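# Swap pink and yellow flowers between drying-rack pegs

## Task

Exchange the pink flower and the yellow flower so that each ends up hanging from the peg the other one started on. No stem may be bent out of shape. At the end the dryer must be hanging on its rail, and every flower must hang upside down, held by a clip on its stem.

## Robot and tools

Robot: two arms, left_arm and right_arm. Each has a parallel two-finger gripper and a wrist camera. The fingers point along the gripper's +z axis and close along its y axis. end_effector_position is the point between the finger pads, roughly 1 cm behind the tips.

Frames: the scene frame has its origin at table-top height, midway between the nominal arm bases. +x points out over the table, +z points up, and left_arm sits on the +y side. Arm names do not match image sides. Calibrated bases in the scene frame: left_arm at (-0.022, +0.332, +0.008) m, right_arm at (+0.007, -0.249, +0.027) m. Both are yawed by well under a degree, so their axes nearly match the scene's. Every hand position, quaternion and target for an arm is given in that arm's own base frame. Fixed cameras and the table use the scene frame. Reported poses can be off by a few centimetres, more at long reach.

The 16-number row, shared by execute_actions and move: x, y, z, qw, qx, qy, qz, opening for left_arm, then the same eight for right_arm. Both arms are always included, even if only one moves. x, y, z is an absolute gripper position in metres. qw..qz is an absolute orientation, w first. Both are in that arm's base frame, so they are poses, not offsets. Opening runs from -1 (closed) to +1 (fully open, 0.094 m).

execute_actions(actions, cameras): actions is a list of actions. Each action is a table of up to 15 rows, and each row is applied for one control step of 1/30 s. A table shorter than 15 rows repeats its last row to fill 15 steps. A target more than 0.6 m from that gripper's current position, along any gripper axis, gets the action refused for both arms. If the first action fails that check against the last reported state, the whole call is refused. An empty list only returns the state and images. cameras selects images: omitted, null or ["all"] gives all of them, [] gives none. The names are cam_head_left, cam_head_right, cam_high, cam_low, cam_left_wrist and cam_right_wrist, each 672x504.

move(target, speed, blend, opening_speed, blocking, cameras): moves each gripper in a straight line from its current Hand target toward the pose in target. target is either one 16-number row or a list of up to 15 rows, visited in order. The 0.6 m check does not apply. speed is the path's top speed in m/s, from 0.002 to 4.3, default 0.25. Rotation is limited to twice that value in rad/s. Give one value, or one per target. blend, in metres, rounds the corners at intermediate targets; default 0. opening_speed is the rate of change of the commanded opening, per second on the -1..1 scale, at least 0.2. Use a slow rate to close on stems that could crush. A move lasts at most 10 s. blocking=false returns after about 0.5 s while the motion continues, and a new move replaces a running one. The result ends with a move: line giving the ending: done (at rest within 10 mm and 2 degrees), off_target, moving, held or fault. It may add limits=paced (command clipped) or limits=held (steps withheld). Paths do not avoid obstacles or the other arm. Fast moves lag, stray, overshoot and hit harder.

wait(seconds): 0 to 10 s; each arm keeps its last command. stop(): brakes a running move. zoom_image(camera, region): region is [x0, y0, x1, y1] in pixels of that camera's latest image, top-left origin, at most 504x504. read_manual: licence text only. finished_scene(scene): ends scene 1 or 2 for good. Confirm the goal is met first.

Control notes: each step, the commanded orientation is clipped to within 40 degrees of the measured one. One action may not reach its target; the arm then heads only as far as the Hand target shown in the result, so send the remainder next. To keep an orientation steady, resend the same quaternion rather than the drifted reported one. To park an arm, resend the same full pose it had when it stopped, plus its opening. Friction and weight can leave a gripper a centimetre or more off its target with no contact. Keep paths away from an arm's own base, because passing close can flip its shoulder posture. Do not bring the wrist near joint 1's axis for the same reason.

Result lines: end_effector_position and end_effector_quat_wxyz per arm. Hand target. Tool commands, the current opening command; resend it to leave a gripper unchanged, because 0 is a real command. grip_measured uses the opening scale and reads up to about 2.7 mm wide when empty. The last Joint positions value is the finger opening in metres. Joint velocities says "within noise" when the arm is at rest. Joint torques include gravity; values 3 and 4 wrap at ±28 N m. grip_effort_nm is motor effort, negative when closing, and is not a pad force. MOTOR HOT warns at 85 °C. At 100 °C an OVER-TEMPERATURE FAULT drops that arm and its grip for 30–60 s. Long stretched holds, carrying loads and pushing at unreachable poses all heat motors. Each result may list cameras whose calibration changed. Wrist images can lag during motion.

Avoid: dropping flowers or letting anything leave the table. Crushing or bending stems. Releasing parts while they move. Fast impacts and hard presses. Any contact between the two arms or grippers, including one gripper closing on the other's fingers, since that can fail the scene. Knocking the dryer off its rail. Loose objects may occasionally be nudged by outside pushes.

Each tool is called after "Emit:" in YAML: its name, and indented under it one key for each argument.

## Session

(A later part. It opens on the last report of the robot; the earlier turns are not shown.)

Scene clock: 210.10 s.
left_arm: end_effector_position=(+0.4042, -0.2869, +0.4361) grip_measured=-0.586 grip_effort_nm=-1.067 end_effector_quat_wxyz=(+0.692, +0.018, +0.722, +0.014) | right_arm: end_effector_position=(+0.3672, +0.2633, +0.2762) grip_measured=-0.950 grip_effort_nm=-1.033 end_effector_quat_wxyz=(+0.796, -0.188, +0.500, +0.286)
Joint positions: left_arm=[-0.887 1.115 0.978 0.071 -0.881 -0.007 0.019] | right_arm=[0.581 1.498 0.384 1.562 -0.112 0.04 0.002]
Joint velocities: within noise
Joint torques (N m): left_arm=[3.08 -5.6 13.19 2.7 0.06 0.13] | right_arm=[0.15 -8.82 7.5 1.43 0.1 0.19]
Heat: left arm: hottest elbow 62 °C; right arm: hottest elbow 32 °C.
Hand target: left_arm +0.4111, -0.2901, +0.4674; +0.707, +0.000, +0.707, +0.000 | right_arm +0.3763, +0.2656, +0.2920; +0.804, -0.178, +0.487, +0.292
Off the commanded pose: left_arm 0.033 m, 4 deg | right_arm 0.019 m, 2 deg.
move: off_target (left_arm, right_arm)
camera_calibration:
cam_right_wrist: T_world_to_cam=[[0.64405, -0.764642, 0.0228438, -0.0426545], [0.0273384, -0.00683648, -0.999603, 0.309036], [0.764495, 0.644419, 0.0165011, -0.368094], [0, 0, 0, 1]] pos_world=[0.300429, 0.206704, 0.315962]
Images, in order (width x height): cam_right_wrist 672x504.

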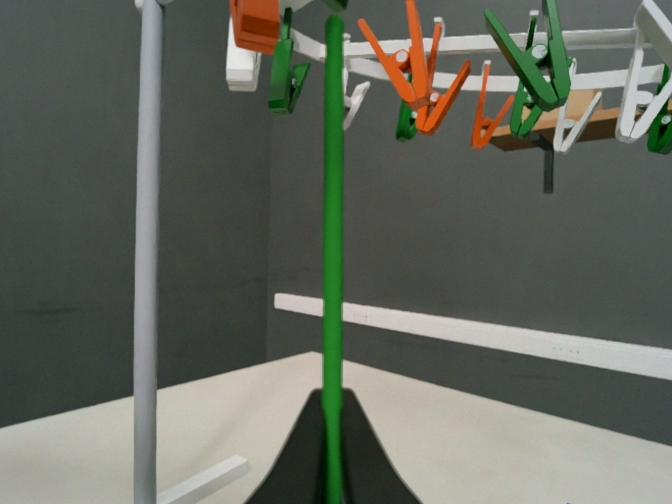

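Emit:
move:
  target: [0.413,-0.2915,0.468,0.7071,0,0.7071,0,-0.66,0.378,0.2665,0.302,0.8045,-0.178,0.4877,0.2924,-0.97]
  speed: 0.05
  cameras: ["cam_right_wrist"]

Emit:
zoom_image:
  camera: "cam_right_wrist"
  region: [260, 0, 420, 100]

Scene clock: 213.20 s.
left_arm: end_effector_position=(+0.4042, -0.2869, +0.4361) grip_measured=-0.586 grip_effort_nm=-1.062 end_effector_quat_wxyz=(+0.692, +0.018, +0.722, +0.014) | right_arm: end_effector_position=(+0.3687, +0.2643, +0.2859) grip_measured=-0.950 grip_effort_nm=-1.038 end_effector_quat_wxyz=(+0.796, -0.187, +0.499, +0.286)
Joint positions: left_arm=[-0.887 1.115 0.978 0.071 -0.881 -0.007 0.019] | right_arm=[0.581 1.462 0.394 1.516 -0.112 0.04 0.002]
Joint velocities: within noise
Joint torques (N m): left_arm=[3.08 -5.54 13.19 2.7 0.06 0.14] | right_arm=[0.09 -8.47 7.75 1.4 0.08 0.19]
Heat: left arm: hottest elbow 63 °C; right arm: hottest elbow 32 °C.
Hand target: left_arm +0.4111, -0.2901, +0.4674; +0.707, +0.000, +0.707, +0.000 | right_arm +0.3773, +0.2661, +0.3021; +0.804, -0.178, +0.487, +0.292
Off the commanded pose: left_arm 0.033 m, 4 deg | right_arm 0.019 m, 2 deg.
move: off_target (left_arm, right_arm)
camera_calibration:
cam_right_wrist: T_world_to_cam=[[0.644034, -0.764653, 0.0229252, -0.0430302], [0.0280017, -0.0063843, -0.999587, 0.318302], [0.764484, 0.64441, 0.0172999, -0.370222], [0, 0, 0, 1]] pos_world=[0.301829, 0.207704, 0.325562]
Images, in order (width x height): cam_right_wrist 672x504.

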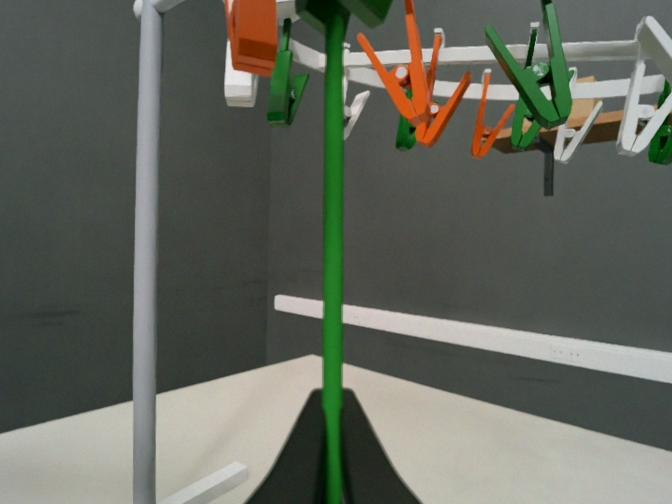

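Scaled by 3.150 from the camera's 672x504 image, which has a finer 960x720 frame.

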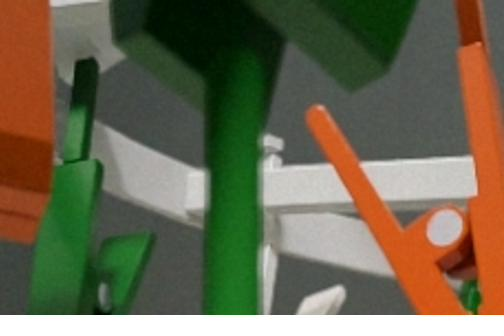

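Emit:
move:
  target:
    - [0.413,-0.2915,0.468,0.7071,0,0.7071,0,-0.66,0.378,0.2665,0.294,0.8045,-0.178,0.4877,0.2924,-0.97]
    - [0.413,-0.2915,0.468,0.7071,0,0.7071,0,-0.66,0.378,0.2605,0.294,0.8045,-0.178,0.4877,0.2924,-0.97]
    - [0.413,-0.2915,0.468,0.7071,0,0.7071,0,-0.66,0.378,0.2605,0.303,0.8045,-0.178,0.4877,0.2924,-0.97]
  speed: 0.05
  cameras: ["cam_right_wrist"]

Emit:
zoom_image:
  camera: "cam_right_wrist"
  region: [260, 0, 420, 100]

Scene clock: 225.03 s.
left_arm: end_effector_position=(+0.4043, -0.2869, +0.4366) grip_measured=-0.586 grip_effort_nm=-1.067 end_effector_quat_wxyz=(+0.692, +0.017, +0.721, +0.013) | right_arm: end_effector_position=(+0.3700, +0.2601, +0.2893) grip_measured=-0.950 grip_effort_nm=-1.038 end_effector_quat_wxyz=(+0.797, -0.186, +0.497, +0.287)
Joint positions: left_arm=[-0.887 1.115 0.979 0.072 -0.881 -0.007 0.019] | right_arm=[0.567 1.452 0.394 1.513 -0.123 0.047 0.002]
Joint velocities: within noise
Joint torques (N m): left_arm=[3.08 -5.54 13.14 2.67 0.06 0.13] | right_arm=[-0.32 -8.53 7.28 1.37 -0.04 0.19]
Heat: left arm: hottest elbow 63 °C; right arm: hottest elbow 32 °C.
Hand target: left_arm +0.4112, -0.2901, +0.4673; +0.707, +0.000, +0.707, +0.000 | right_arm +0.3776, +0.2601, +0.3031; +0.804, -0.178, +0.487, +0.292
Off the commanded pose: left_arm 0.033 m, 3 deg | right_arm 0.016 m, 2 deg.
move: off_target (left_arm, right_arm)
camera_calibration:
cam_right_wrist: T_world_to_cam=[[0.643729, -0.764936, 0.022028, -0.0466493], [0.0320972, -0.00177109, -0.999483, 0.318932], [0.76458, 0.644104, 0.0234122, -0.370314], [0, 0, 0, 1]] pos_world=[0.302927, 0.203402, 0.328465]
Images, in order (width x height): cam_right_wrist 672x504.

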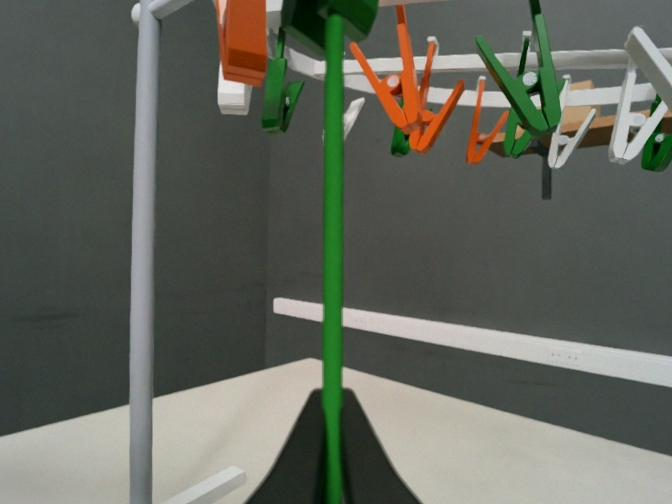

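Scaled by 3.150 from the camera's 672x504 image, which has a finer 960x720 frame.

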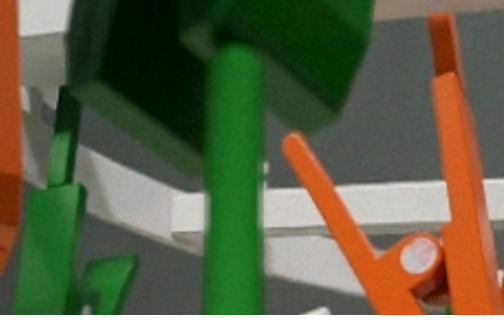

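Emit:
move:
  target:
    - [0.413,-0.2915,0.468,0.7071,0,0.7071,0,-0.66,0.378,0.2605,0.290,0.8045,-0.178,0.4877,0.2924,-0.97]
    - [0.413,-0.2915,0.468,0.7071,0,0.7071,0,-0.66,0.377,0.2665,0.292,0.8045,-0.178,0.4877,0.2924,-0.97]
    - [0.413,-0.2915,0.468,0.7071,0,0.7071,0,-0.66,0.377,0.2665,0.308,0.8045,-0.178,0.4877,0.2924,-0.97]
  speed: 0.05
  cameras: ["cam_right_wrist"]

Emit:
zoom_image:
  camera: "cam_right_wrist"
  region: [260, 0, 420, 100]

Scene clock: 232.33 s.
left_arm: end_effector_position=(+0.4045, -0.2872, +0.4382) grip_measured=-0.586 grip_effort_nm=-1.062 end_effector_quat_wxyz=(+0.693, +0.016, +0.720, +0.012) | right_arm: end_effector_position=(+0.3715, +0.2586, +0.2907) grip_measured=-0.950 grip_effort_nm=-1.033 end_effector_quat_wxyz=(+0.796, -0.182, +0.502, +0.284)
Joint positions: left_arm=[-0.887 1.116 0.982 0.074 -0.881 -0.007 0.019] | right_arm=[0.567 1.436 0.394 1.488 -0.111 0.048 0.002]
Joint velocities: within noise
Joint torques (N m): left_arm=[3.08 -5.54 12.98 2.62 0.07 0.13] | right_arm=[1.08 -8.47 8.06 1.48 0.11 0.11]
Heat: left arm: hottest elbow 62 °C; right arm: hottest elbow 32 °C.
Hand target: left_arm +0.4114, -0.2903, +0.4672; +0.707, +0.000, +0.707, +0.000 | right_arm +0.3763, +0.2659, +0.3081; +0.804, -0.178, +0.487, +0.292
Off the commanded pose: left_arm 0.031 m, 3 deg | right_arm 0.020 m, 2 deg.
move: off_target (left_arm, right_arm)
camera_calibration:
cam_right_wrist: T_world_to_cam=[[0.635616, -0.771855, 0.0152406, -0.0420394], [0.0212692, -0.002226, -0.999771, 0.324456], [0.771713, 0.635794, 0.0150018, -0.368538], [0, 0, 0, 1]] pos_world=[0.304226, 0.202588, 0.330552]
Images, in order (width x height): cam_right_wrist 672x504.

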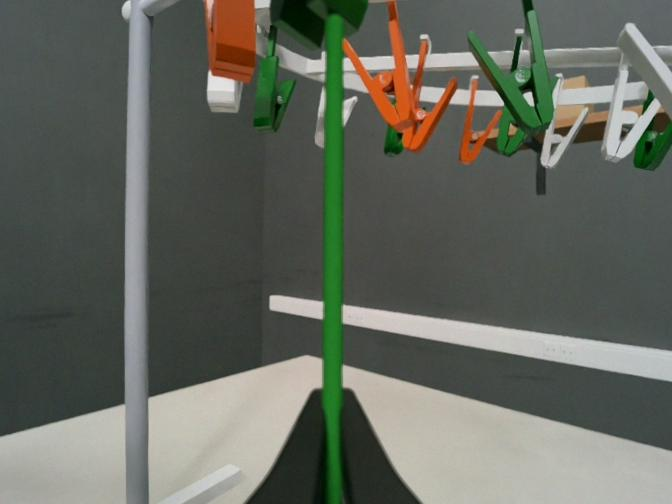

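Scaled by 3.150 from the camera's 672x504 image, which has a finer 960x720 frame.

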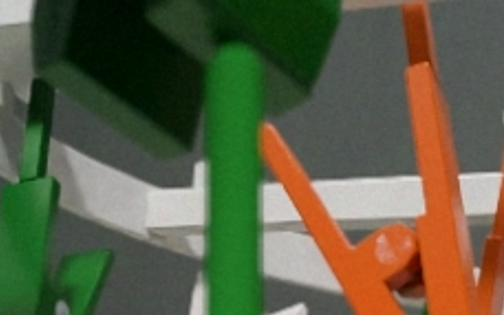

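Emit:
move:
  target:
    - [0.413,-0.2915,0.468,0.7071,0,0.7071,0,-0.66,0.378,0.2605,0.280,0.8045,-0.178,0.4877,0.2924,-0.97]
    - [0.413,-0.2915,0.468,0.7071,0,0.7071,0,-0.66,0.374,0.278,0.285,0.8045,-0.178,0.4877,0.2924,-0.97]
    - [0.413,-0.2915,0.468,0.7071,0,0.7071,0,-0.66,0.376,0.269,0.290,0.8045,-0.178,0.4877,0.2924,-0.97]
  speed: 0.05
  cameras: ["cam_right_wrist"]

Emit:
zoom_image:
  camera: "cam_right_wrist"
  region: [260, 0, 420, 100]

Scene clock: 236.53 s.
left_arm: end_effector_position=(+0.4045, -0.2872, +0.4382) grip_measured=-0.586 grip_effort_nm=-1.062 end_effector_quat_wxyz=(+0.693, +0.016, +0.720, +0.012) | right_arm: end_effector_position=(+0.3681, +0.2689, +0.2758) grip_measured=-0.950 grip_effort_nm=-1.038 end_effector_quat_wxyz=(+0.794, -0.184, +0.500, +0.292)
Joint positions: left_arm=[-0.887 1.116 0.982 0.074 -0.881 -0.007 0.019] | right_arm=[0.595 1.51 0.394 1.565 -0.099 0.048 0.002]
Joint velocities: within noise
Joint torques (N m): left_arm=[3.08 -5.6 12.97 2.58 0.07 0.13] | right_arm=[-0.32 -9.41 6.84 1.57 -0.07 0.07]
Heat: left arm: hottest elbow 63 °C; right arm: hottest elbow 32 °C.
Hand target: left_arm +0.4113, -0.2902, +0.4674; +0.707, +0.000, +0.707, +0.000 | right_arm +0.3756, +0.2687, +0.2901; +0.804, -0.178, +0.487, +0.292
Off the commanded pose: left_arm 0.031 m, 3 deg | right_arm 0.016 m, 2 deg.
move: off_target (left_arm, right_arm)
camera_calibration:
cam_right_wrist: T_world_to_cam=[[0.648743, -0.760934, 0.0106228, -0.0382206], [0.0210935, 0.00402645, -0.999769, 0.308157], [0.760715, 0.648817, 0.0186629, -0.372727], [0, 0, 0, 1]] pos_world=[0.301834, 0.211507, 0.315449]
Images, in order (width x height): cam_right_wrist 672x504.

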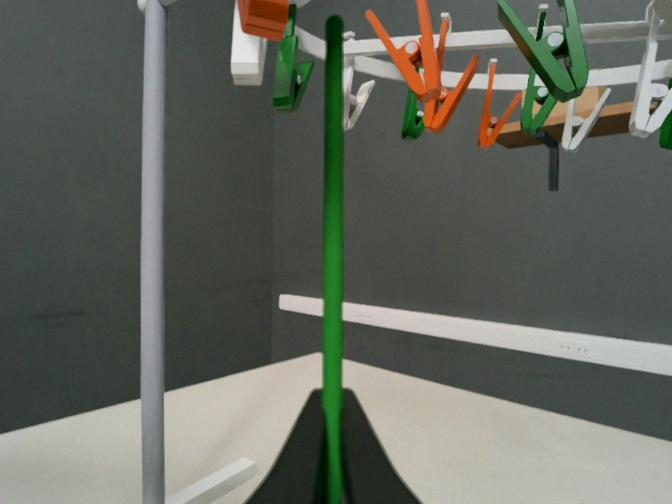

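Scaled by 3.150 from the camera's 672x504 image, which has a finer 960x720 frame.

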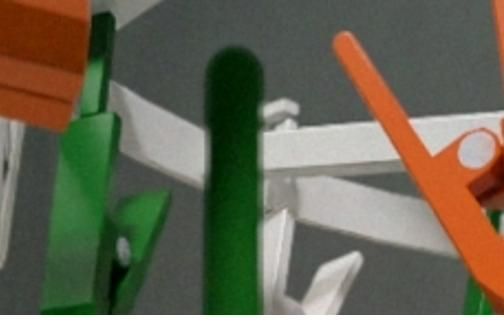

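Emit:
move:
  target:
    - [0.413,-0.2915,0.468,0.7071,0,0.7071,0,-0.66,0.377,0.2625,0.292,0.8045,-0.178,0.4877,0.2924,-0.97]
    - [0.413,-0.2915,0.468,0.7071,0,0.7071,0,-0.66,0.377,0.2645,0.304,0.8045,-0.178,0.4877,0.2924,-0.97]
  speed: 0.05
  cameras: ["cam_right_wrist"]

Emit:
zoom_image:
  camera: "cam_right_wrist"
  region: [260, 0, 420, 100]

Scene clock: 240.40 s.
left_arm: end_effector_position=(+0.4045, -0.2872, +0.4381) grip_measured=-0.586 grip_effort_nm=-1.067 end_effector_quat_wxyz=(+0.693, +0.016, +0.720, +0.012) | right_arm: end_effector_position=(+0.3687, +0.2623, +0.2897) grip_measured=-0.950 grip_effort_nm=-1.033 end_effector_quat_wxyz=(+0.796, -0.185, +0.498, +0.288)
Joint positions: left_arm=[-0.887 1.116 0.982 0.074 -0.881 -0.007 0.019] | right_arm=[0.576 1.448 0.394 1.507 -0.114 0.048 0.002]
Joint velocities: within noise
Joint torques (N m): left_arm=[3.08 -5.6 12.98 2.61 0.07 0.13] | right_arm=[0.26 -8.41 7.61 1.42 0.06 0.14]
Heat: left arm: hottest elbow 65 °C; right arm: hottest elbow 32 °C.
Hand target: left_arm +0.4114, -0.2903, +0.4672; +0.707, +0.000, +0.707, +0.000 | right_arm +0.3765, +0.2642, +0.3042; +0.804, -0.178, +0.487, +0.292
Off the commanded pose: left_arm 0.031 m, 3 deg | right_arm 0.017 m, 2 deg.
move: off_target (left_arm, right_arm)
camera_calibration:
cam_right_wrist: T_world_to_cam=[[0.644651, -0.76428, 0.0173804, -0.043309], [0.0277731, 0.000693857, -0.999614, 0.320406], [0.763972, 0.644885, 0.0216737, -0.370182], [0, 0, 0, 1]] pos_world=[0.301829, 0.205402, 0.329058]
Images, in order (width x height): cam_right_wrist 672x504.

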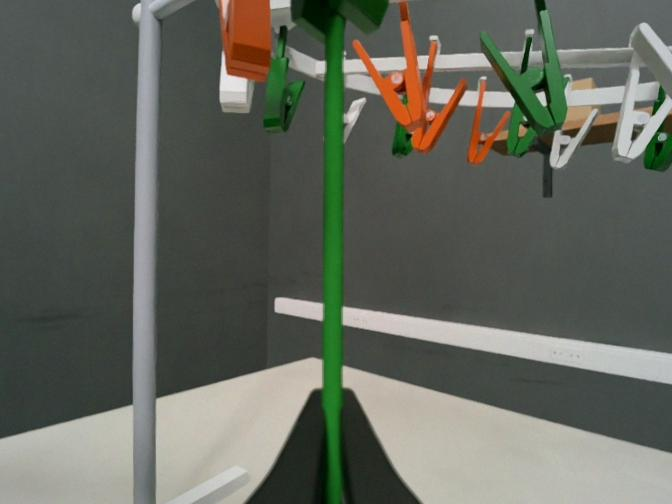

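Scaled by 3.150 from the camera's 672x504 image, which has a finer 960x720 frame.

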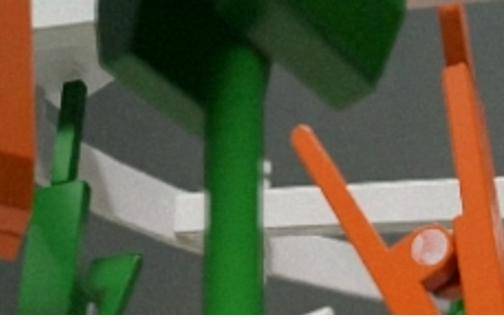

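Emit:
move:
  target:
    - [0.413,-0.2915,0.468,0.7071,0,0.7071,0,-0.66,0.376,0.2695,0.298,0.8045,-0.178,0.4877,0.2924,-0.97]
    - [0.413,-0.2915,0.468,0.7071,0,0.7071,0,-0.66,0.376,0.269,0.314,0.8045,-0.178,0.4877,0.2924,-0.97]
  speed: 0.05
  cameras: ["cam_right_wrist","cam_left_wrist"]

Emit:
zoom_image:
  camera: "cam_right_wrist"
  region: [260, 0, 420, 100]

Scene clock: 244.90 s.
left_arm: end_effector_position=(+0.4047, -0.2874, +0.4400) grip_measured=-0.586 grip_effort_nm=-1.062 end_effector_quat_wxyz=(+0.694, +0.015, +0.720, +0.011) | right_arm: end_effector_position=(+0.3700, +0.2610, +0.2929) grip_measured=-0.950 grip_effort_nm=-1.033 end_effector_quat_wxyz=(+0.793, -0.182, +0.506, +0.285)
Joint positions: left_arm=[-0.887 1.116 0.985 0.075 -0.881 -0.007 0.019] | right_arm=[0.576 1.417 0.395 1.459 -0.103 0.048 0.002]
Joint velocities: within noise
Joint torques (N m): left_arm=[3.08 -5.54 12.83 2.55 0.08 0.13] | right_arm=[1.32 -8.64 8.54 1.5 0.11 0.07]
Heat: left arm: hottest elbow 65 °C; right arm: hottest elbow 32 °C.
Hand target: left_arm +0.4116, -0.2904, +0.4673; +0.707, +0.000, +0.707, +0.000 | right_arm +0.3750, +0.2683, +0.3140; +0.804, -0.178, +0.487, +0.292
Off the commanded pose: left_arm 0.030 m, 3 deg | right_arm 0.023 m, 3 deg.
move: off_target (left_arm, right_arm)
camera_calibration:
cam_left_wrist: T_world_to_cam=[[-0.00167712, -0.998697, -0.0510086, -0.263993], [-0.453114, 0.0462307, -0.890253, 0.627001], [0.891451, 0.0216197, -0.452601, -0.0649569], [0, 0, 0, 1]] pos_world=[0.341566, -0.291232, 0.515324]
cam_right_wrist: T_world_to_cam=[[0.637205, -0.77062, 0.0107304, -0.0389688], [0.0114319, -0.0044706, -0.999925, 0.330964], [0.77061, 0.637279, 0.00596095, -0.36631], [0, 0, 0, 1]] pos_world=[0.30333, 0.204892, 0.333541]
Images, in order (width x height): cam_left_wrist 672x504, cam_right_wrist 672x504.

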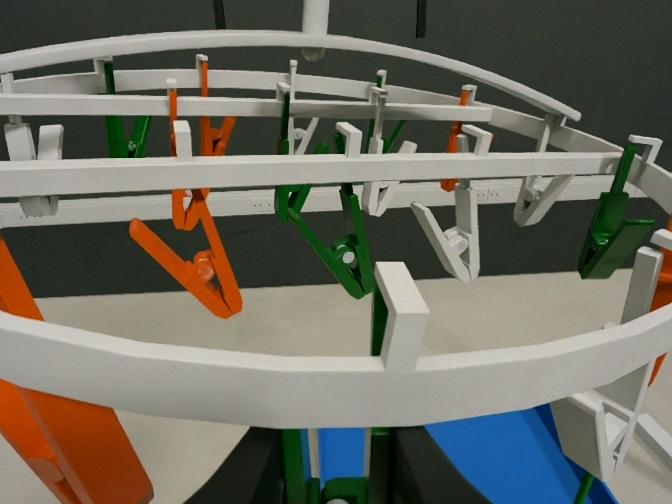

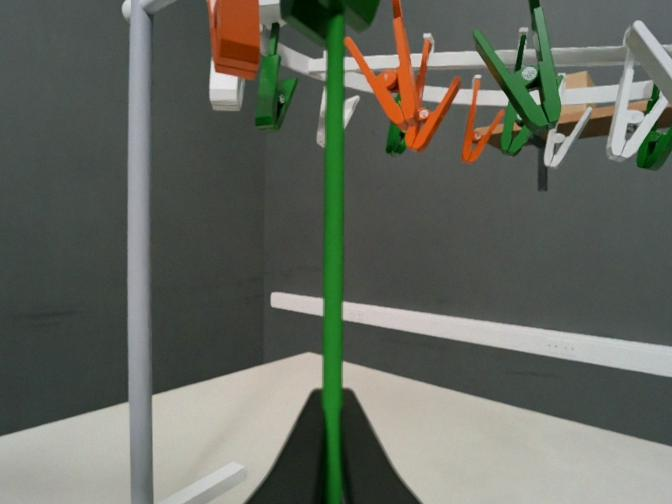

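Scaled by 3.150 from the camera's 672x504 image, which has a finer 960x720 frame.

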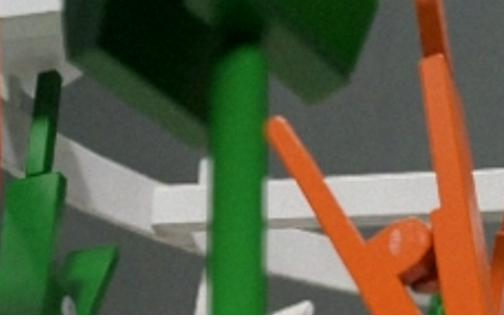

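Emit:
move:
  target:
    - [0.413,-0.2915,0.468,0.7071,0,0.7071,0,-0.66,0.376,0.267,0.282,0.8045,-0.178,0.4877,0.2924,-0.97]
    - [0.413,-0.2915,0.468,0.7071,0,0.7071,0,-0.66,0.374,0.278,0.285,0.8045,-0.178,0.4877,0.2924,-0.97]
    - [0.413,-0.2915,0.468,0.7071,0,0.7071,0,-0.66,0.376,0.267,0.289,0.8045,-0.178,0.4877,0.2924,-0.97]
    - [0.413,-0.2915,0.468,0.7071,0,0.7071,0,-0.66,0.376,0.2675,0.305,0.8045,-0.178,0.4877,0.2924,-0.97]
  speed: 0.05
  cameras: ["cam_right_wrist"]

Emit:
zoom_image:
  camera: "cam_right_wrist"
  region: [260, 0, 420, 100]

Scene clock: 251.30 s.
left_arm: end_effector_position=(+0.4047, -0.2875, +0.4398) grip_measured=-0.586 grip_effort_nm=-1.067 end_effector_quat_wxyz=(+0.694, +0.015, +0.720, +0.011) | right_arm: end_effector_position=(+0.3664, +0.2661, +0.2906) grip_measured=-0.950 grip_effort_nm=-1.038 end_effector_quat_wxyz=(+0.795, -0.184, +0.499, +0.291)
Joint positions: left_arm=[-0.887 1.116 0.985 0.075 -0.881 -0.007 0.019] | right_arm=[0.59 1.445 0.396 1.502 -0.103 0.048 0.002]
Joint velocities: within noise
Joint torques (N m): left_arm=[3.14 -5.54 12.81 2.55 0.08 0.13] | right_arm=[-0.15 -8.47 7.75 1.4 -0.05 0.08]
Heat: left arm: hottest elbow 63 °C; right arm: hottest elbow 32 °C.
Hand target: left_arm +0.4115, -0.2904, +0.4673; +0.707, +0.000, +0.707, +0.000 | right_arm +0.3754, +0.2671, +0.3050; +0.804, -0.178, +0.487, +0.292
Off the commanded pose: left_arm 0.030 m, 3 deg | right_arm 0.017 m, 2 deg.
move: off_target (left_arm, right_arm)
camera_calibration:
cam_right_wrist: T_world_to_cam=[[0.647808, -0.761698, 0.0126413, -0.0394214], [0.0245182, 0.00426114, -0.99969, 0.321507], [0.761409, 0.647918, 0.0214359, -0.370731], [0, 0, 0, 1]] pos_world=[0.299933, 0.208806, 0.329853]
Images, in order (width x height): cam_right_wrist 672x504.

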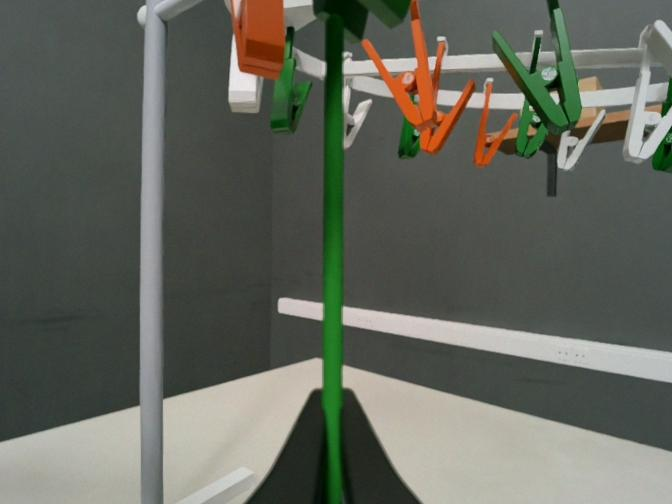

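Scaled by 3.150 from the camera's 672x504 image, which has a finer 960x720 frame.

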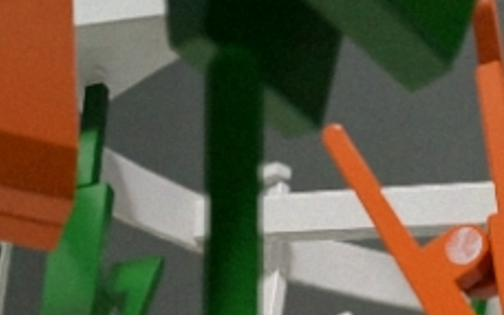

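Emit:
move:
  target:
    - [0.413,-0.2915,0.468,0.7071,0,0.7071,0,-0.66,0.378,0.267,0.288,0.8045,-0.178,0.4877,0.2924,-0.97]
    - [0.413,-0.2915,0.468,0.7071,0,0.7071,0,-0.66,0.375,0.278,0.288,0.8045,-0.178,0.4877,0.2924,-0.97]
    - [0.413,-0.2915,0.468,0.7071,0,0.7071,0,-0.66,0.378,0.2645,0.291,0.8045,-0.178,0.4877,0.2924,-0.97]
    - [0.413,-0.2915,0.468,0.7071,0,0.7071,0,-0.66,0.378,0.2655,0.308,0.8045,-0.178,0.4877,0.2924,-0.97]
  speed: 0.05
  cameras: ["cam_right_wrist"]

Emit:
zoom_image:
  camera: "cam_right_wrist"
  region: [260, 0, 420, 100]

Scene clock: 257.17 s.
left_arm: end_effector_position=(+0.4047, -0.2875, +0.4398) grip_measured=-0.586 grip_effort_nm=-1.062 end_effector_quat_wxyz=(+0.694, +0.015, +0.720, +0.011) | right_arm: end_effector_position=(+0.3681, +0.2633, +0.2918) grip_measured=-0.950 grip_effort_nm=-1.038 end_effector_quat_wxyz=(+0.795, -0.185, +0.500, +0.289)
Joint positions: left_arm=[-0.887 1.116 0.985 0.075 -0.881 -0.007 0.019] | right_arm=[0.58 1.435 0.396 1.488 -0.112 0.048 0.002]
Joint velocities: within noise
Joint torques (N m): left_arm=[3.14 -5.6 12.83 2.56 0.07 0.13] | right_arm=[-0.03 -8.41 8.02 1.4 -0.02 0.12]
Heat: left arm: hottest elbow 62 °C; right arm: hottest elbow 32 °C.
Hand target: left_arm +0.4115, -0.2904, +0.4674; +0.707, +0.000, +0.707, +0.000 | right_arm +0.3773, +0.2651, +0.3080; +0.804, -0.178, +0.487, +0.292
Off the commanded pose: left_arm 0.030 m, 3 deg | right_arm 0.019 m, 2 deg.
move: off_target (left_arm, right_arm)
camera_calibration:
cam_right_wrist: T_world_to_cam=[[0.645775, -0.763362, 0.0158909, -0.0424273], [0.023695, -0.000766122, -0.999719, 0.324374], [0.76316, 0.64597, 0.0175931, -0.369279], [0, 0, 0, 1]] pos_world=[0.301531, 0.206404, 0.331454]
Images, in order (width x height): cam_right_wrist 672x504.

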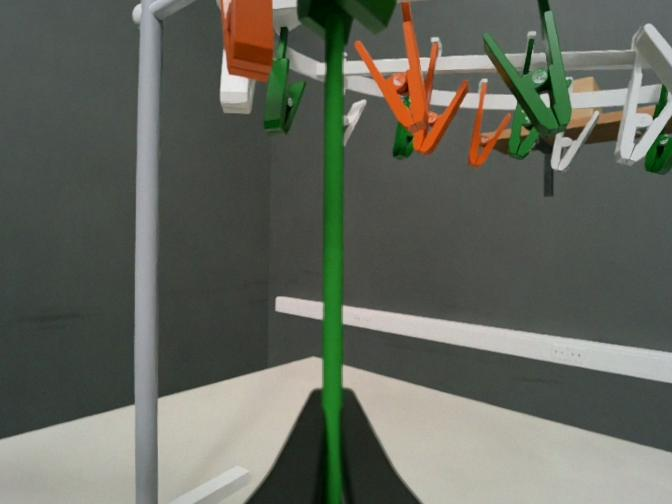

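Scaled by 3.150 from the camera's 672x504 image, which has a finer 960x720 frame.

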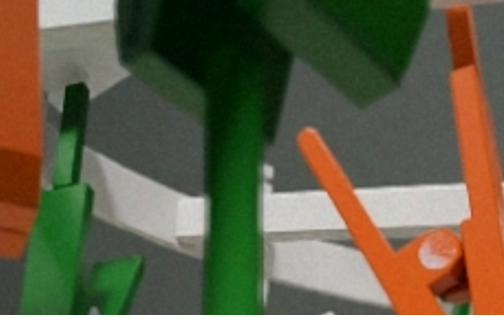

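Emit:
move:
  target: [0.413,-0.2915,0.468,0.7071,0,0.7071,0,-0.66,0.3775,0.2665,0.320,0.8045,-0.178,0.4877,0.2924,-0.97]
  speed: 0.05
  cameras: ["cam_right_wrist"]

Emit:
zoom_image:
  camera: "cam_right_wrist"
  region: [260, 0, 420, 100]

Scene clock: 259.63 s.
left_arm: end_effector_position=(+0.4047, -0.2875, +0.4398) grip_measured=-0.586 grip_effort_nm=-1.067 end_effector_quat_wxyz=(+0.694, +0.015, +0.720, +0.011) | right_arm: end_effector_position=(+0.3685, +0.2636, +0.3018) grip_measured=-0.950 grip_effort_nm=-1.033 end_effector_quat_wxyz=(+0.794, -0.185, +0.501, +0.289)
Joint positions: left_arm=[-0.887 1.116 0.985 0.075 -0.881 -0.007 0.019] | right_arm=[0.58 1.392 0.404 1.434 -0.112 0.048 0.002]
Joint velocities: within noise
Joint torques (N m): left_arm=[3.14 -5.54 12.82 2.54 0.08 0.13] | right_arm=[0.15 -8 8.47 1.37 0.11 0.12]
Heat: left arm: hottest elbow 62 °C; right arm: hottest elbow 32 °C.
Hand target: left_arm +0.4115, -0.2904, +0.4674; +0.707, +0.000, +0.707, +0.000 | right_arm +0.3767, +0.2660, +0.3200; +0.804, -0.178, +0.487, +0.292
Off the commanded pose: left_arm 0.030 m, 3 deg | right_arm 0.021 m, 2 deg.
move: off_target (left_arm, right_arm)
camera_calibration:
cam_right_wrist: T_world_to_cam=[[0.64577, -0.763374, 0.0155093, -0.0425505], [0.0211617, -0.00241063, -0.999773, 0.335781], [0.763239, 0.645952, 0.0145976, -0.369033], [0, 0, 0, 1]] pos_world=[0.302032, 0.206705, 0.341752]
Images, in order (width x height): cam_right_wrist 672x504.

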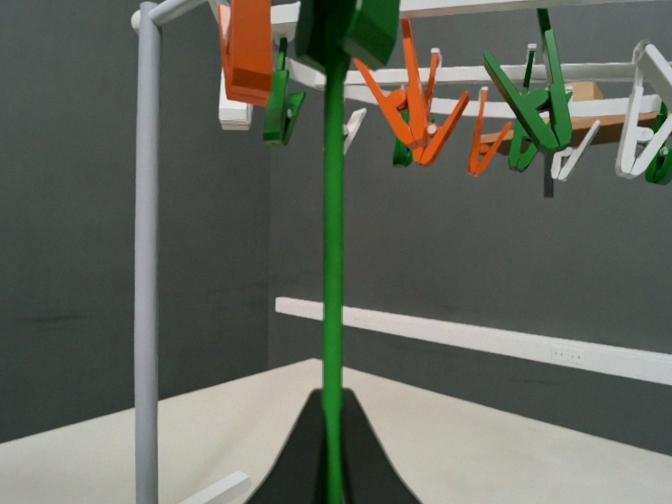

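Scaled by 3.150 from the camera's 672x504 image, which has a finer 960x720 frame.

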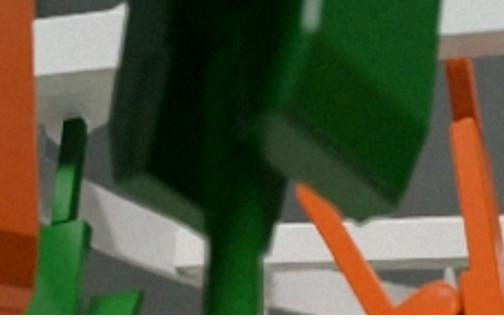

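Emit:
move:
  target:
    - [0.413,-0.2915,0.468,0.7071,0,0.7071,0,-0.66,0.3775,0.267,0.329,0.8045,-0.178,0.4877,0.2924,-0.97]
    - [0.413,-0.2915,0.468,0.7071,0,0.7071,0,0,0.3775,0.267,0.329,0.8045,-0.178,0.4877,0.2924,-0.97]
  speed: 0.05
  opening_speed: 0.4
  cameras: ["cam_right_wrist","cam_left_wrist"]

Emit:
zoom_image:
  camera: "cam_right_wrist"
  region: [220, 0, 480, 200]

Scene clock: 265.43 s.
left_arm: end_effector_position=(+0.4048, -0.2876, +0.4396) grip_measured=-0.002 grip_effort_nm=0.046 end_effector_quat_wxyz=(+0.694, +0.015, +0.720, +0.011) | right_arm: end_effector_position=(+0.3690, +0.2636, +0.3092) grip_measured=-0.950 grip_effort_nm=-1.033 end_effector_quat_wxyz=(+0.794, -0.185, +0.503, +0.288)
Joint positions: left_arm=[-0.887 1.117 0.985 0.075 -0.881 -0.007 0.047] | right_arm=[0.58 1.362 0.411 1.394 -0.11 0.048 0.002]
Joint velocities: within noise
Joint torques (N m): left_arm=[3.14 -5.66 12.81 2.55 0.07 0.13] | right_arm=[0.26 -8.06 8.91 1.39 0.07 0.11]
Heat: left arm: hottest elbow 61 °C; right arm: hottest elbow 33 °C.
Hand target: left_arm +0.4115, -0.2904, +0.4674; +0.707, +0.000, +0.707, +0.000 | right_arm +0.3766, +0.2665, +0.3291; +0.804, -0.178, +0.487, +0.292
Off the commanded pose: left_arm 0.030 m, 3 deg | right_arm 0.022 m, 2 deg.
move: off_target (left_arm, right_arm); target 2's new opening was sent with left_arm's hand 0.030 m and 3 deg from that target
camera_calibration:
cam_left_wrist: T_world_to_cam=[[-0.00170483, -0.998662, -0.0516796, -0.263843], [-0.4536, 0.0468295, -0.889974, 0.627032], [0.891204, 0.0219246, -0.453074, -0.0648499], [0, 0, 0, 1]] pos_world=[0.341766, -0.291432, 0.515025]
cam_right_wrist: T_world_to_cam=[[0.644732, -0.764271, 0.0145035, -0.0419888], [0.0185329, -0.00333931, -0.999823, 0.344371], [0.764184, 0.644886, 0.0120112, -0.368816], [0, 0, 0, 1]] pos_world=[0.302533, 0.206903, 0.349349]
Images, in order (width x height): cam_left_wrist 672x504, cam_right_wrist 672x504.

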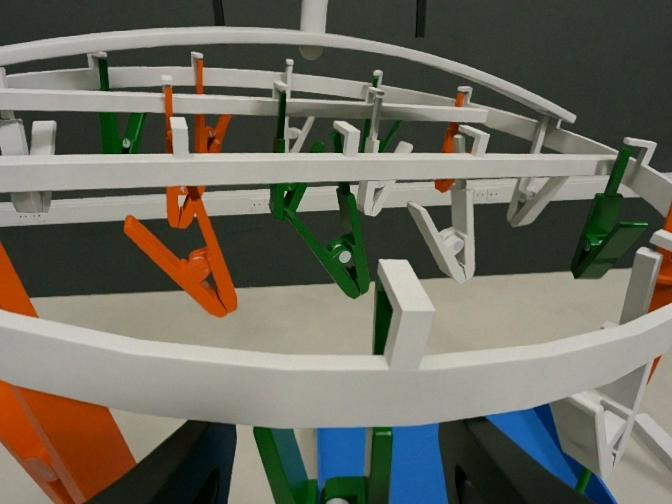

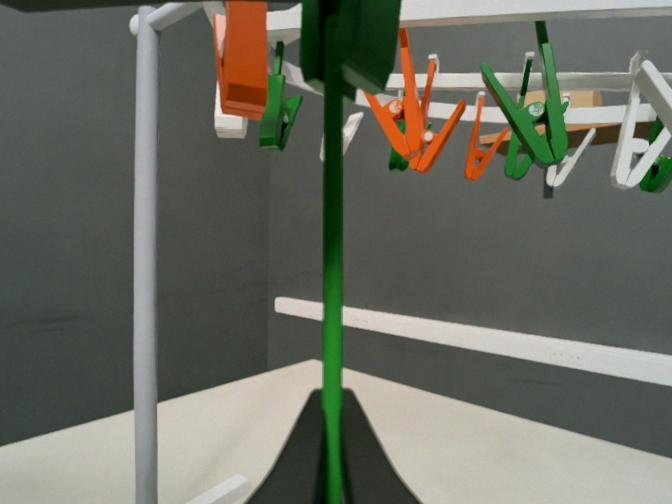

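Scaled by 1.938 from the camera's 672x504 image, which has a finer 960x720 frame.

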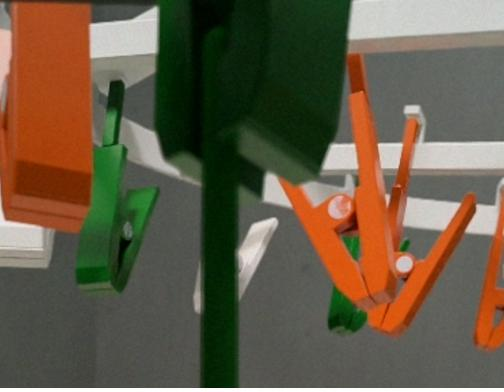

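Emit:
move:
  target:
    - [0.413,-0.2915,0.468,0.7071,0,0.7071,0,0,0.3775,0.267,0.329,0.8045,-0.178,0.4877,0.2924,-0.2]
    - [0.345,-0.2915,0.468,0.7071,0,0.7071,0,0,0.32,0.218,0.322,0.8045,-0.178,0.4877,0.2924,-0.2]
  speed: 0.08
  opening_speed: 0.8
  cameras: ["cam_right_wrist","cam_head_left"]

Scene clock: 290.93 s.
left_arm: end_effector_position=(+0.3501, -0.2929, +0.4628) grip_measured=-0.002 grip_effort_nm=0.051 end_effector_quat_wxyz=(+0.706, -0.003, +0.708, +0.002) | right_arm: end_effector_position=(+0.3200, +0.2223, +0.3270) grip_measured=-0.201 grip_effort_nm=0.071 end_effector_quat_wxyz=(+0.808, -0.182, +0.479, +0.290)
Joint positions: left_arm=[-1.024 1.04 0.967 0.066 -1.03 -0.007 0.047] | right_arm=[0.546 1.155 0.275 1.38 -0.142 0.058 0.038]
Joint velocities: within noise
Joint torques (N m): left_arm=[1.96 -6.65 9.03 1.39 -0.07 0.13] | right_arm=[-0.26 -4.37 5.39 1.36 -0.03 0.2]
Heat: left arm: hottest elbow 59 °C; right arm: hottest elbow 33 °C.
Hand target: left_arm +0.3452, -0.2915, +0.4679; +0.707, +0.000, +0.707, +0.000 | right_arm +0.3200, +0.2180, +0.3220; +0.804, -0.178, +0.487, +0.292
Off the commanded pose: left_arm 0.007 m, 0 deg | right_arm 0.007 m, 1 deg.
move: done
camera_calibration:
cam_right_wrist: T_world_to_cam=[[0.643122, -0.765267, 0.0275814, -0.0457765], [0.0684345, 0.0215629, -0.997423, 0.340593], [0.7627, 0.643352, 0.0662382, -0.321859], [0, 0, 0, 1]] pos_world=[0.251614, 0.164693, 0.362298]
Images, in order (width x height): cam_head_left 672x504, cam_right_wrist 672x504.

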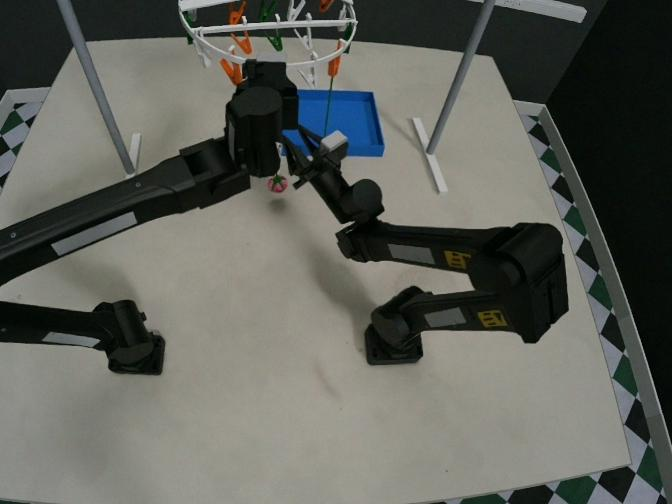

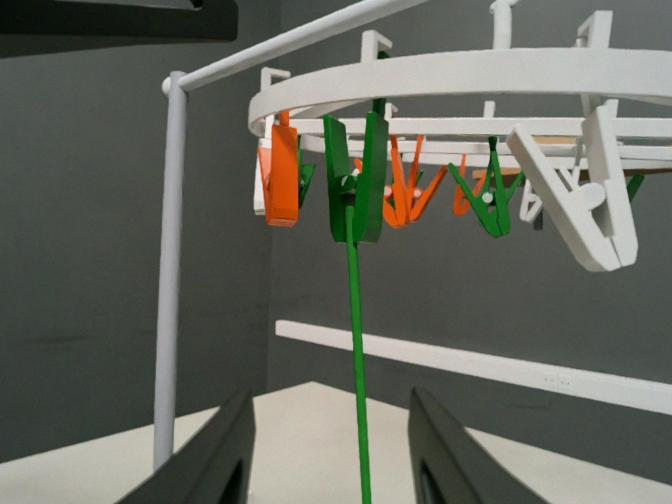

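Emit:
move:
  target:
    - [0.28,-0.22,0.40,0.7071,0,0.7071,0,0,0.27,0.12,0.38,0.6556,-0.2649,0.6556,0.2649,0]
    - [0.28,-0.22,0.40,0.7071,0,0.7071,0,0,0.345,0.062,0.44,0.6556,-0.2649,0.6556,0.2649,0]
  speed: 0.2
  blend: 0.03
  cameras: ["cam_right_wrist","cam_head_left"]

Scene clock: 296.47 s.
left_arm: end_effector_position=(+0.2836, -0.2200, +0.3927) grip_measured=-0.002 grip_effort_nm=0.051 end_effector_quat_wxyz=(+0.702, +0.006, +0.712, +0.011) | right_arm: end_effector_position=(+0.3404, +0.0638, +0.4065) grip_measured=-0.001 grip_effort_nm=0.071 end_effector_quat_wxyz=(+0.636, -0.247, +0.674, +0.284)
Joint positions: left_arm=[-1.101 0.761 0.648 0.079 -1.109 -0.007 0.047] | right_arm=[-0.25 0.674 0.665 -0.05 -1.02 0.018 0.047]
Joint velocities: within noise
Joint torques (N m): left_arm=[1.79 -2.9 8.99 2.56 -0.07 0.11] | right_arm=[0.09 0.56 13.9 2.04 -0.12 -0.14]
Heat: left arm: hottest elbow 59 °C; right arm: hottest elbow 34 °C.
Hand target: left_arm +0.2801, -0.2199, +0.4000; +0.707, +0.000, +0.707, +0.000 | right_arm +0.3429, +0.0620, +0.4390; +0.656, -0.265, +0.656, +0.265
Off the commanded pose: left_arm 0.008 m, 2 deg | right_arm 0.034 m, 4 deg.
move: off_target (right_arm)
camera_calibration:
cam_right_wrist: T_world_to_cam=[[0.698079, -0.713534, -0.0596252, -0.169026], [-0.354238, -0.271795, -0.894787, 0.542847], [0.622255, 0.645753, -0.442495, 0.0137611], [0, 0, 0, 1]] pos_world=[0.301728, 0.0180509, 0.481743]
Images, in order (width x height): cam_head_left 672x504, cam_right_wrist 672x504.

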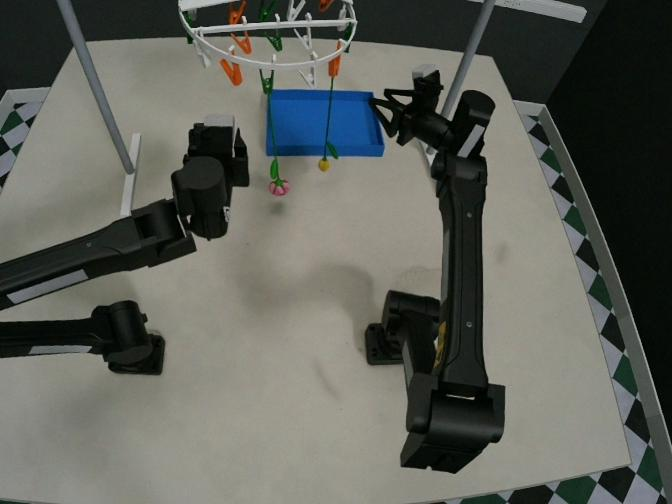

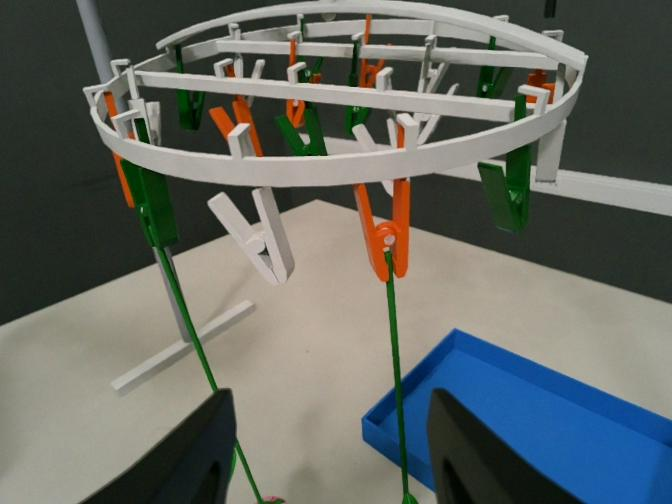

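Emit:
move:
  target: [0.28,-0.22,0.40,0.7071,0,0.7071,0,0,0.390,0.076,0.445,0.6556,-0.2649,0.6556,0.2649,0]
  speed: 0.1
  cameras: ["cam_right_wrist"]

Scene clock: 306.33 s.
left_arm: end_effector_position=(+0.2835, -0.2201, +0.3925) grip_measured=-0.002 grip_effort_nm=0.051 end_effector_quat_wxyz=(+0.702, +0.006, +0.712, +0.011) | right_arm: end_effector_position=(+0.3838, +0.0728, +0.4101) grip_measured=-0.001 grip_effort_nm=0.071 end_effector_quat_wxyz=(+0.634, -0.244, +0.678, +0.280)
Joint positions: left_arm=[-1.102 0.761 0.648 0.079 -1.109 -0.007 0.047] | right_arm=[-0.173 0.806 0.73 0.009 -0.932 0.017 0.047]
Joint velocities: within noise
Joint torques (N m): left_arm=[1.85 -2.84 9.01 2.56 -0.07 0.11] | right_arm=[1.26 -1.55 13.94 2.37 0.04 -0.11]
Heat: left arm: hottest elbow 57 °C; right arm: hottest elbow 35 °C.
Hand target: left_arm +0.2801, -0.2200, +0.3999; +0.707, +0.000, +0.707, +0.000 | right_arm +0.3876, +0.0756, +0.4442; +0.656, -0.265, +0.655, +0.265
Off the commanded pose: left_arm 0.008 m, 2 deg | right_arm 0.036 m, 5 deg.
move: off_target (right_arm)
camera_calibration:
cam_right_wrist: T_world_to_cam=[[0.690753, -0.7205, -0.0611597, -0.188694], [-0.363148, -0.272523, -0.890985, 0.565826], [0.625287, 0.637661, -0.449894, -0.0150405], [0, 0, 0, 1]] pos_world=[0.345224, 0.0278379, 0.485835]
Images, in order (width x height): cam_right_wrist 672x504.

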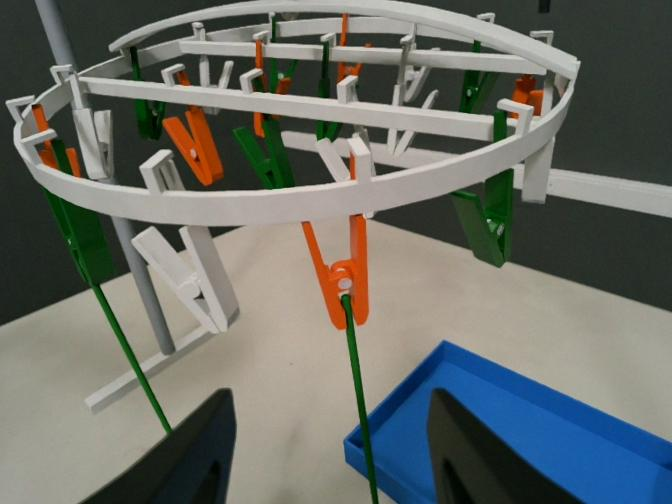

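Emit:
move:
  target: [0.28,-0.22,0.40,0.7071,0,0.7071,0,0,0.450,0.133,0.446,0.6556,-0.2649,0.6556,0.2649,0]
  speed: 0.06
  cameras: ["cam_right_wrist"]

Emit:
move:
  target: [0.28,-0.22,0.40,0.7071,0,0.7071,0,0,0.464,0.147,0.449,0.6556,-0.2649,0.6556,0.2649,0]
  speed: 0.06
  cameras: ["cam_right_wrist"]

Scene clock: 311.60 s.
left_arm: end_effector_position=(+0.2835, -0.2201, +0.3925) grip_measured=-0.002 grip_effort_nm=0.056 end_effector_quat_wxyz=(+0.702, +0.006, +0.712, +0.011) | right_arm: end_effector_position=(+0.4415, +0.1280, +0.4104) grip_measured=-0.001 grip_effort_nm=0.081 end_effector_quat_wxyz=(+0.632, -0.249, +0.680, +0.275)
Joint positions: left_arm=[-1.102 0.761 0.648 0.079 -1.109 -0.007 0.047] | right_arm=[0.032 0.976 0.822 0.088 -0.728 0.017 0.047]
Joint velocities: within noise
Joint torques (N m): left_arm=[1.79 -2.84 9.01 2.58 -0.07 0.11] | right_arm=[1.32 -4.37 13.97 2.52 0.02 -0.13]
Heat: left arm: hottest elbow 57 °C; right arm: hottest elbow 37 °C.
Hand target: left_arm +0.2801, -0.2199, +0.3999; +0.707, +0.000, +0.707, +0.000 | right_arm +0.4474, +0.1323, +0.4452; +0.656, -0.265, +0.656, +0.265
Off the commanded pose: left_arm 0.008 m, 2 deg | right_arm 0.037 m, 4 deg.
move: off_target (right_arm)
camera_calibration:
cam_right_wrist: T_world_to_cam=[[0.691004, -0.720989, -0.0518467, -0.192596], [-0.363558, -0.284653, -0.887016, 0.602154], [0.624771, 0.631782, -0.458818, -0.0815036], [0, 0, 0, 1]] pos_world=[0.402924, 0.0840376, 0.486739]
Images, in order (width x height): cam_right_wrist 672x504.

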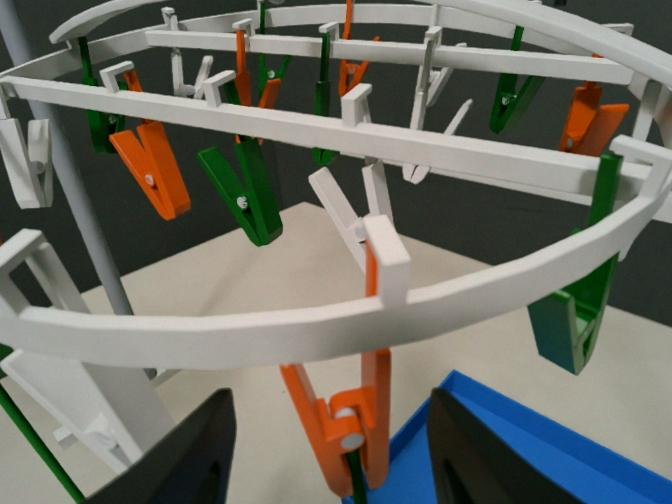

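Scene clock: 312.50 s.
left_arm: end_effector_position=(+0.2835, -0.2201, +0.3925) grip_measured=-0.002 grip_effort_nm=0.056 end_effector_quat_wxyz=(+0.702, +0.006, +0.712, +0.011) | right_arm: end_effector_position=(+0.4553, +0.1414, +0.4124) grip_measured=-0.001 grip_effort_nm=0.076 end_effector_quat_wxyz=(+0.631, -0.249, +0.681, +0.275)
Joint positions: left_arm=[-1.102 0.761 0.648 0.079 -1.109 -0.007 0.047] | right_arm=[0.071 1.018 0.855 0.095 -0.689 0.017 0.047]
Joint velocities: within noise
Joint torques (N m): left_arm=[1.85 -2.96 9.01 2.55 -0.07 0.11] | right_arm=[1.38 -5.13 14.06 2.59 0.03 -0.12]
Heat: left arm: hottest elbow 57 °C; right arm: hottest elbow 38 °C.
Hand target: left_arm +0.2801, -0.2199, +0.3999; +0.707, +0.000, +0.707, +0.000 | right_arm +0.4613, +0.1462, +0.4481; +0.656, -0.265, +0.656, +0.265
Off the commanded pose: left_arm 0.008 m, 2 deg | right_arm 0.038 m, 5 deg.
move: off_target (right_arm)
camera_calibration:
cam_right_wrist: T_world_to_cam=[[0.690965, -0.721074, -0.0511779, -0.192584], [-0.365149, -0.287047, -0.885591, 0.613228], [0.623886, 0.6306, -0.461639, -0.0959081], [0, 0, 0, 1]] pos_world=[0.416824, 0.0976375, 0.488938]
Images, in order (width x height): cam_right_wrist 672x504.

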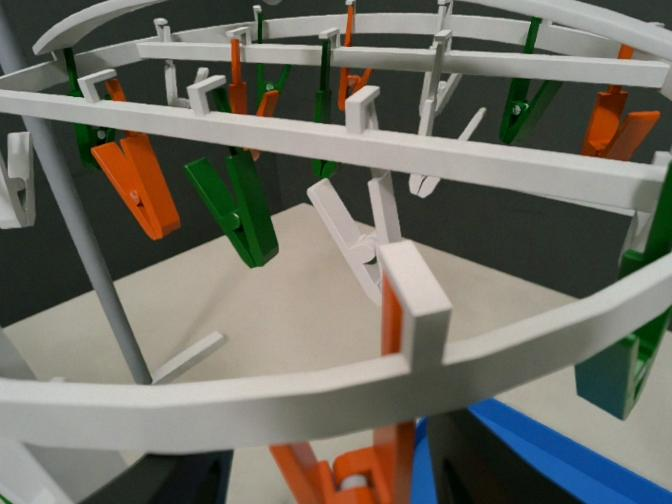

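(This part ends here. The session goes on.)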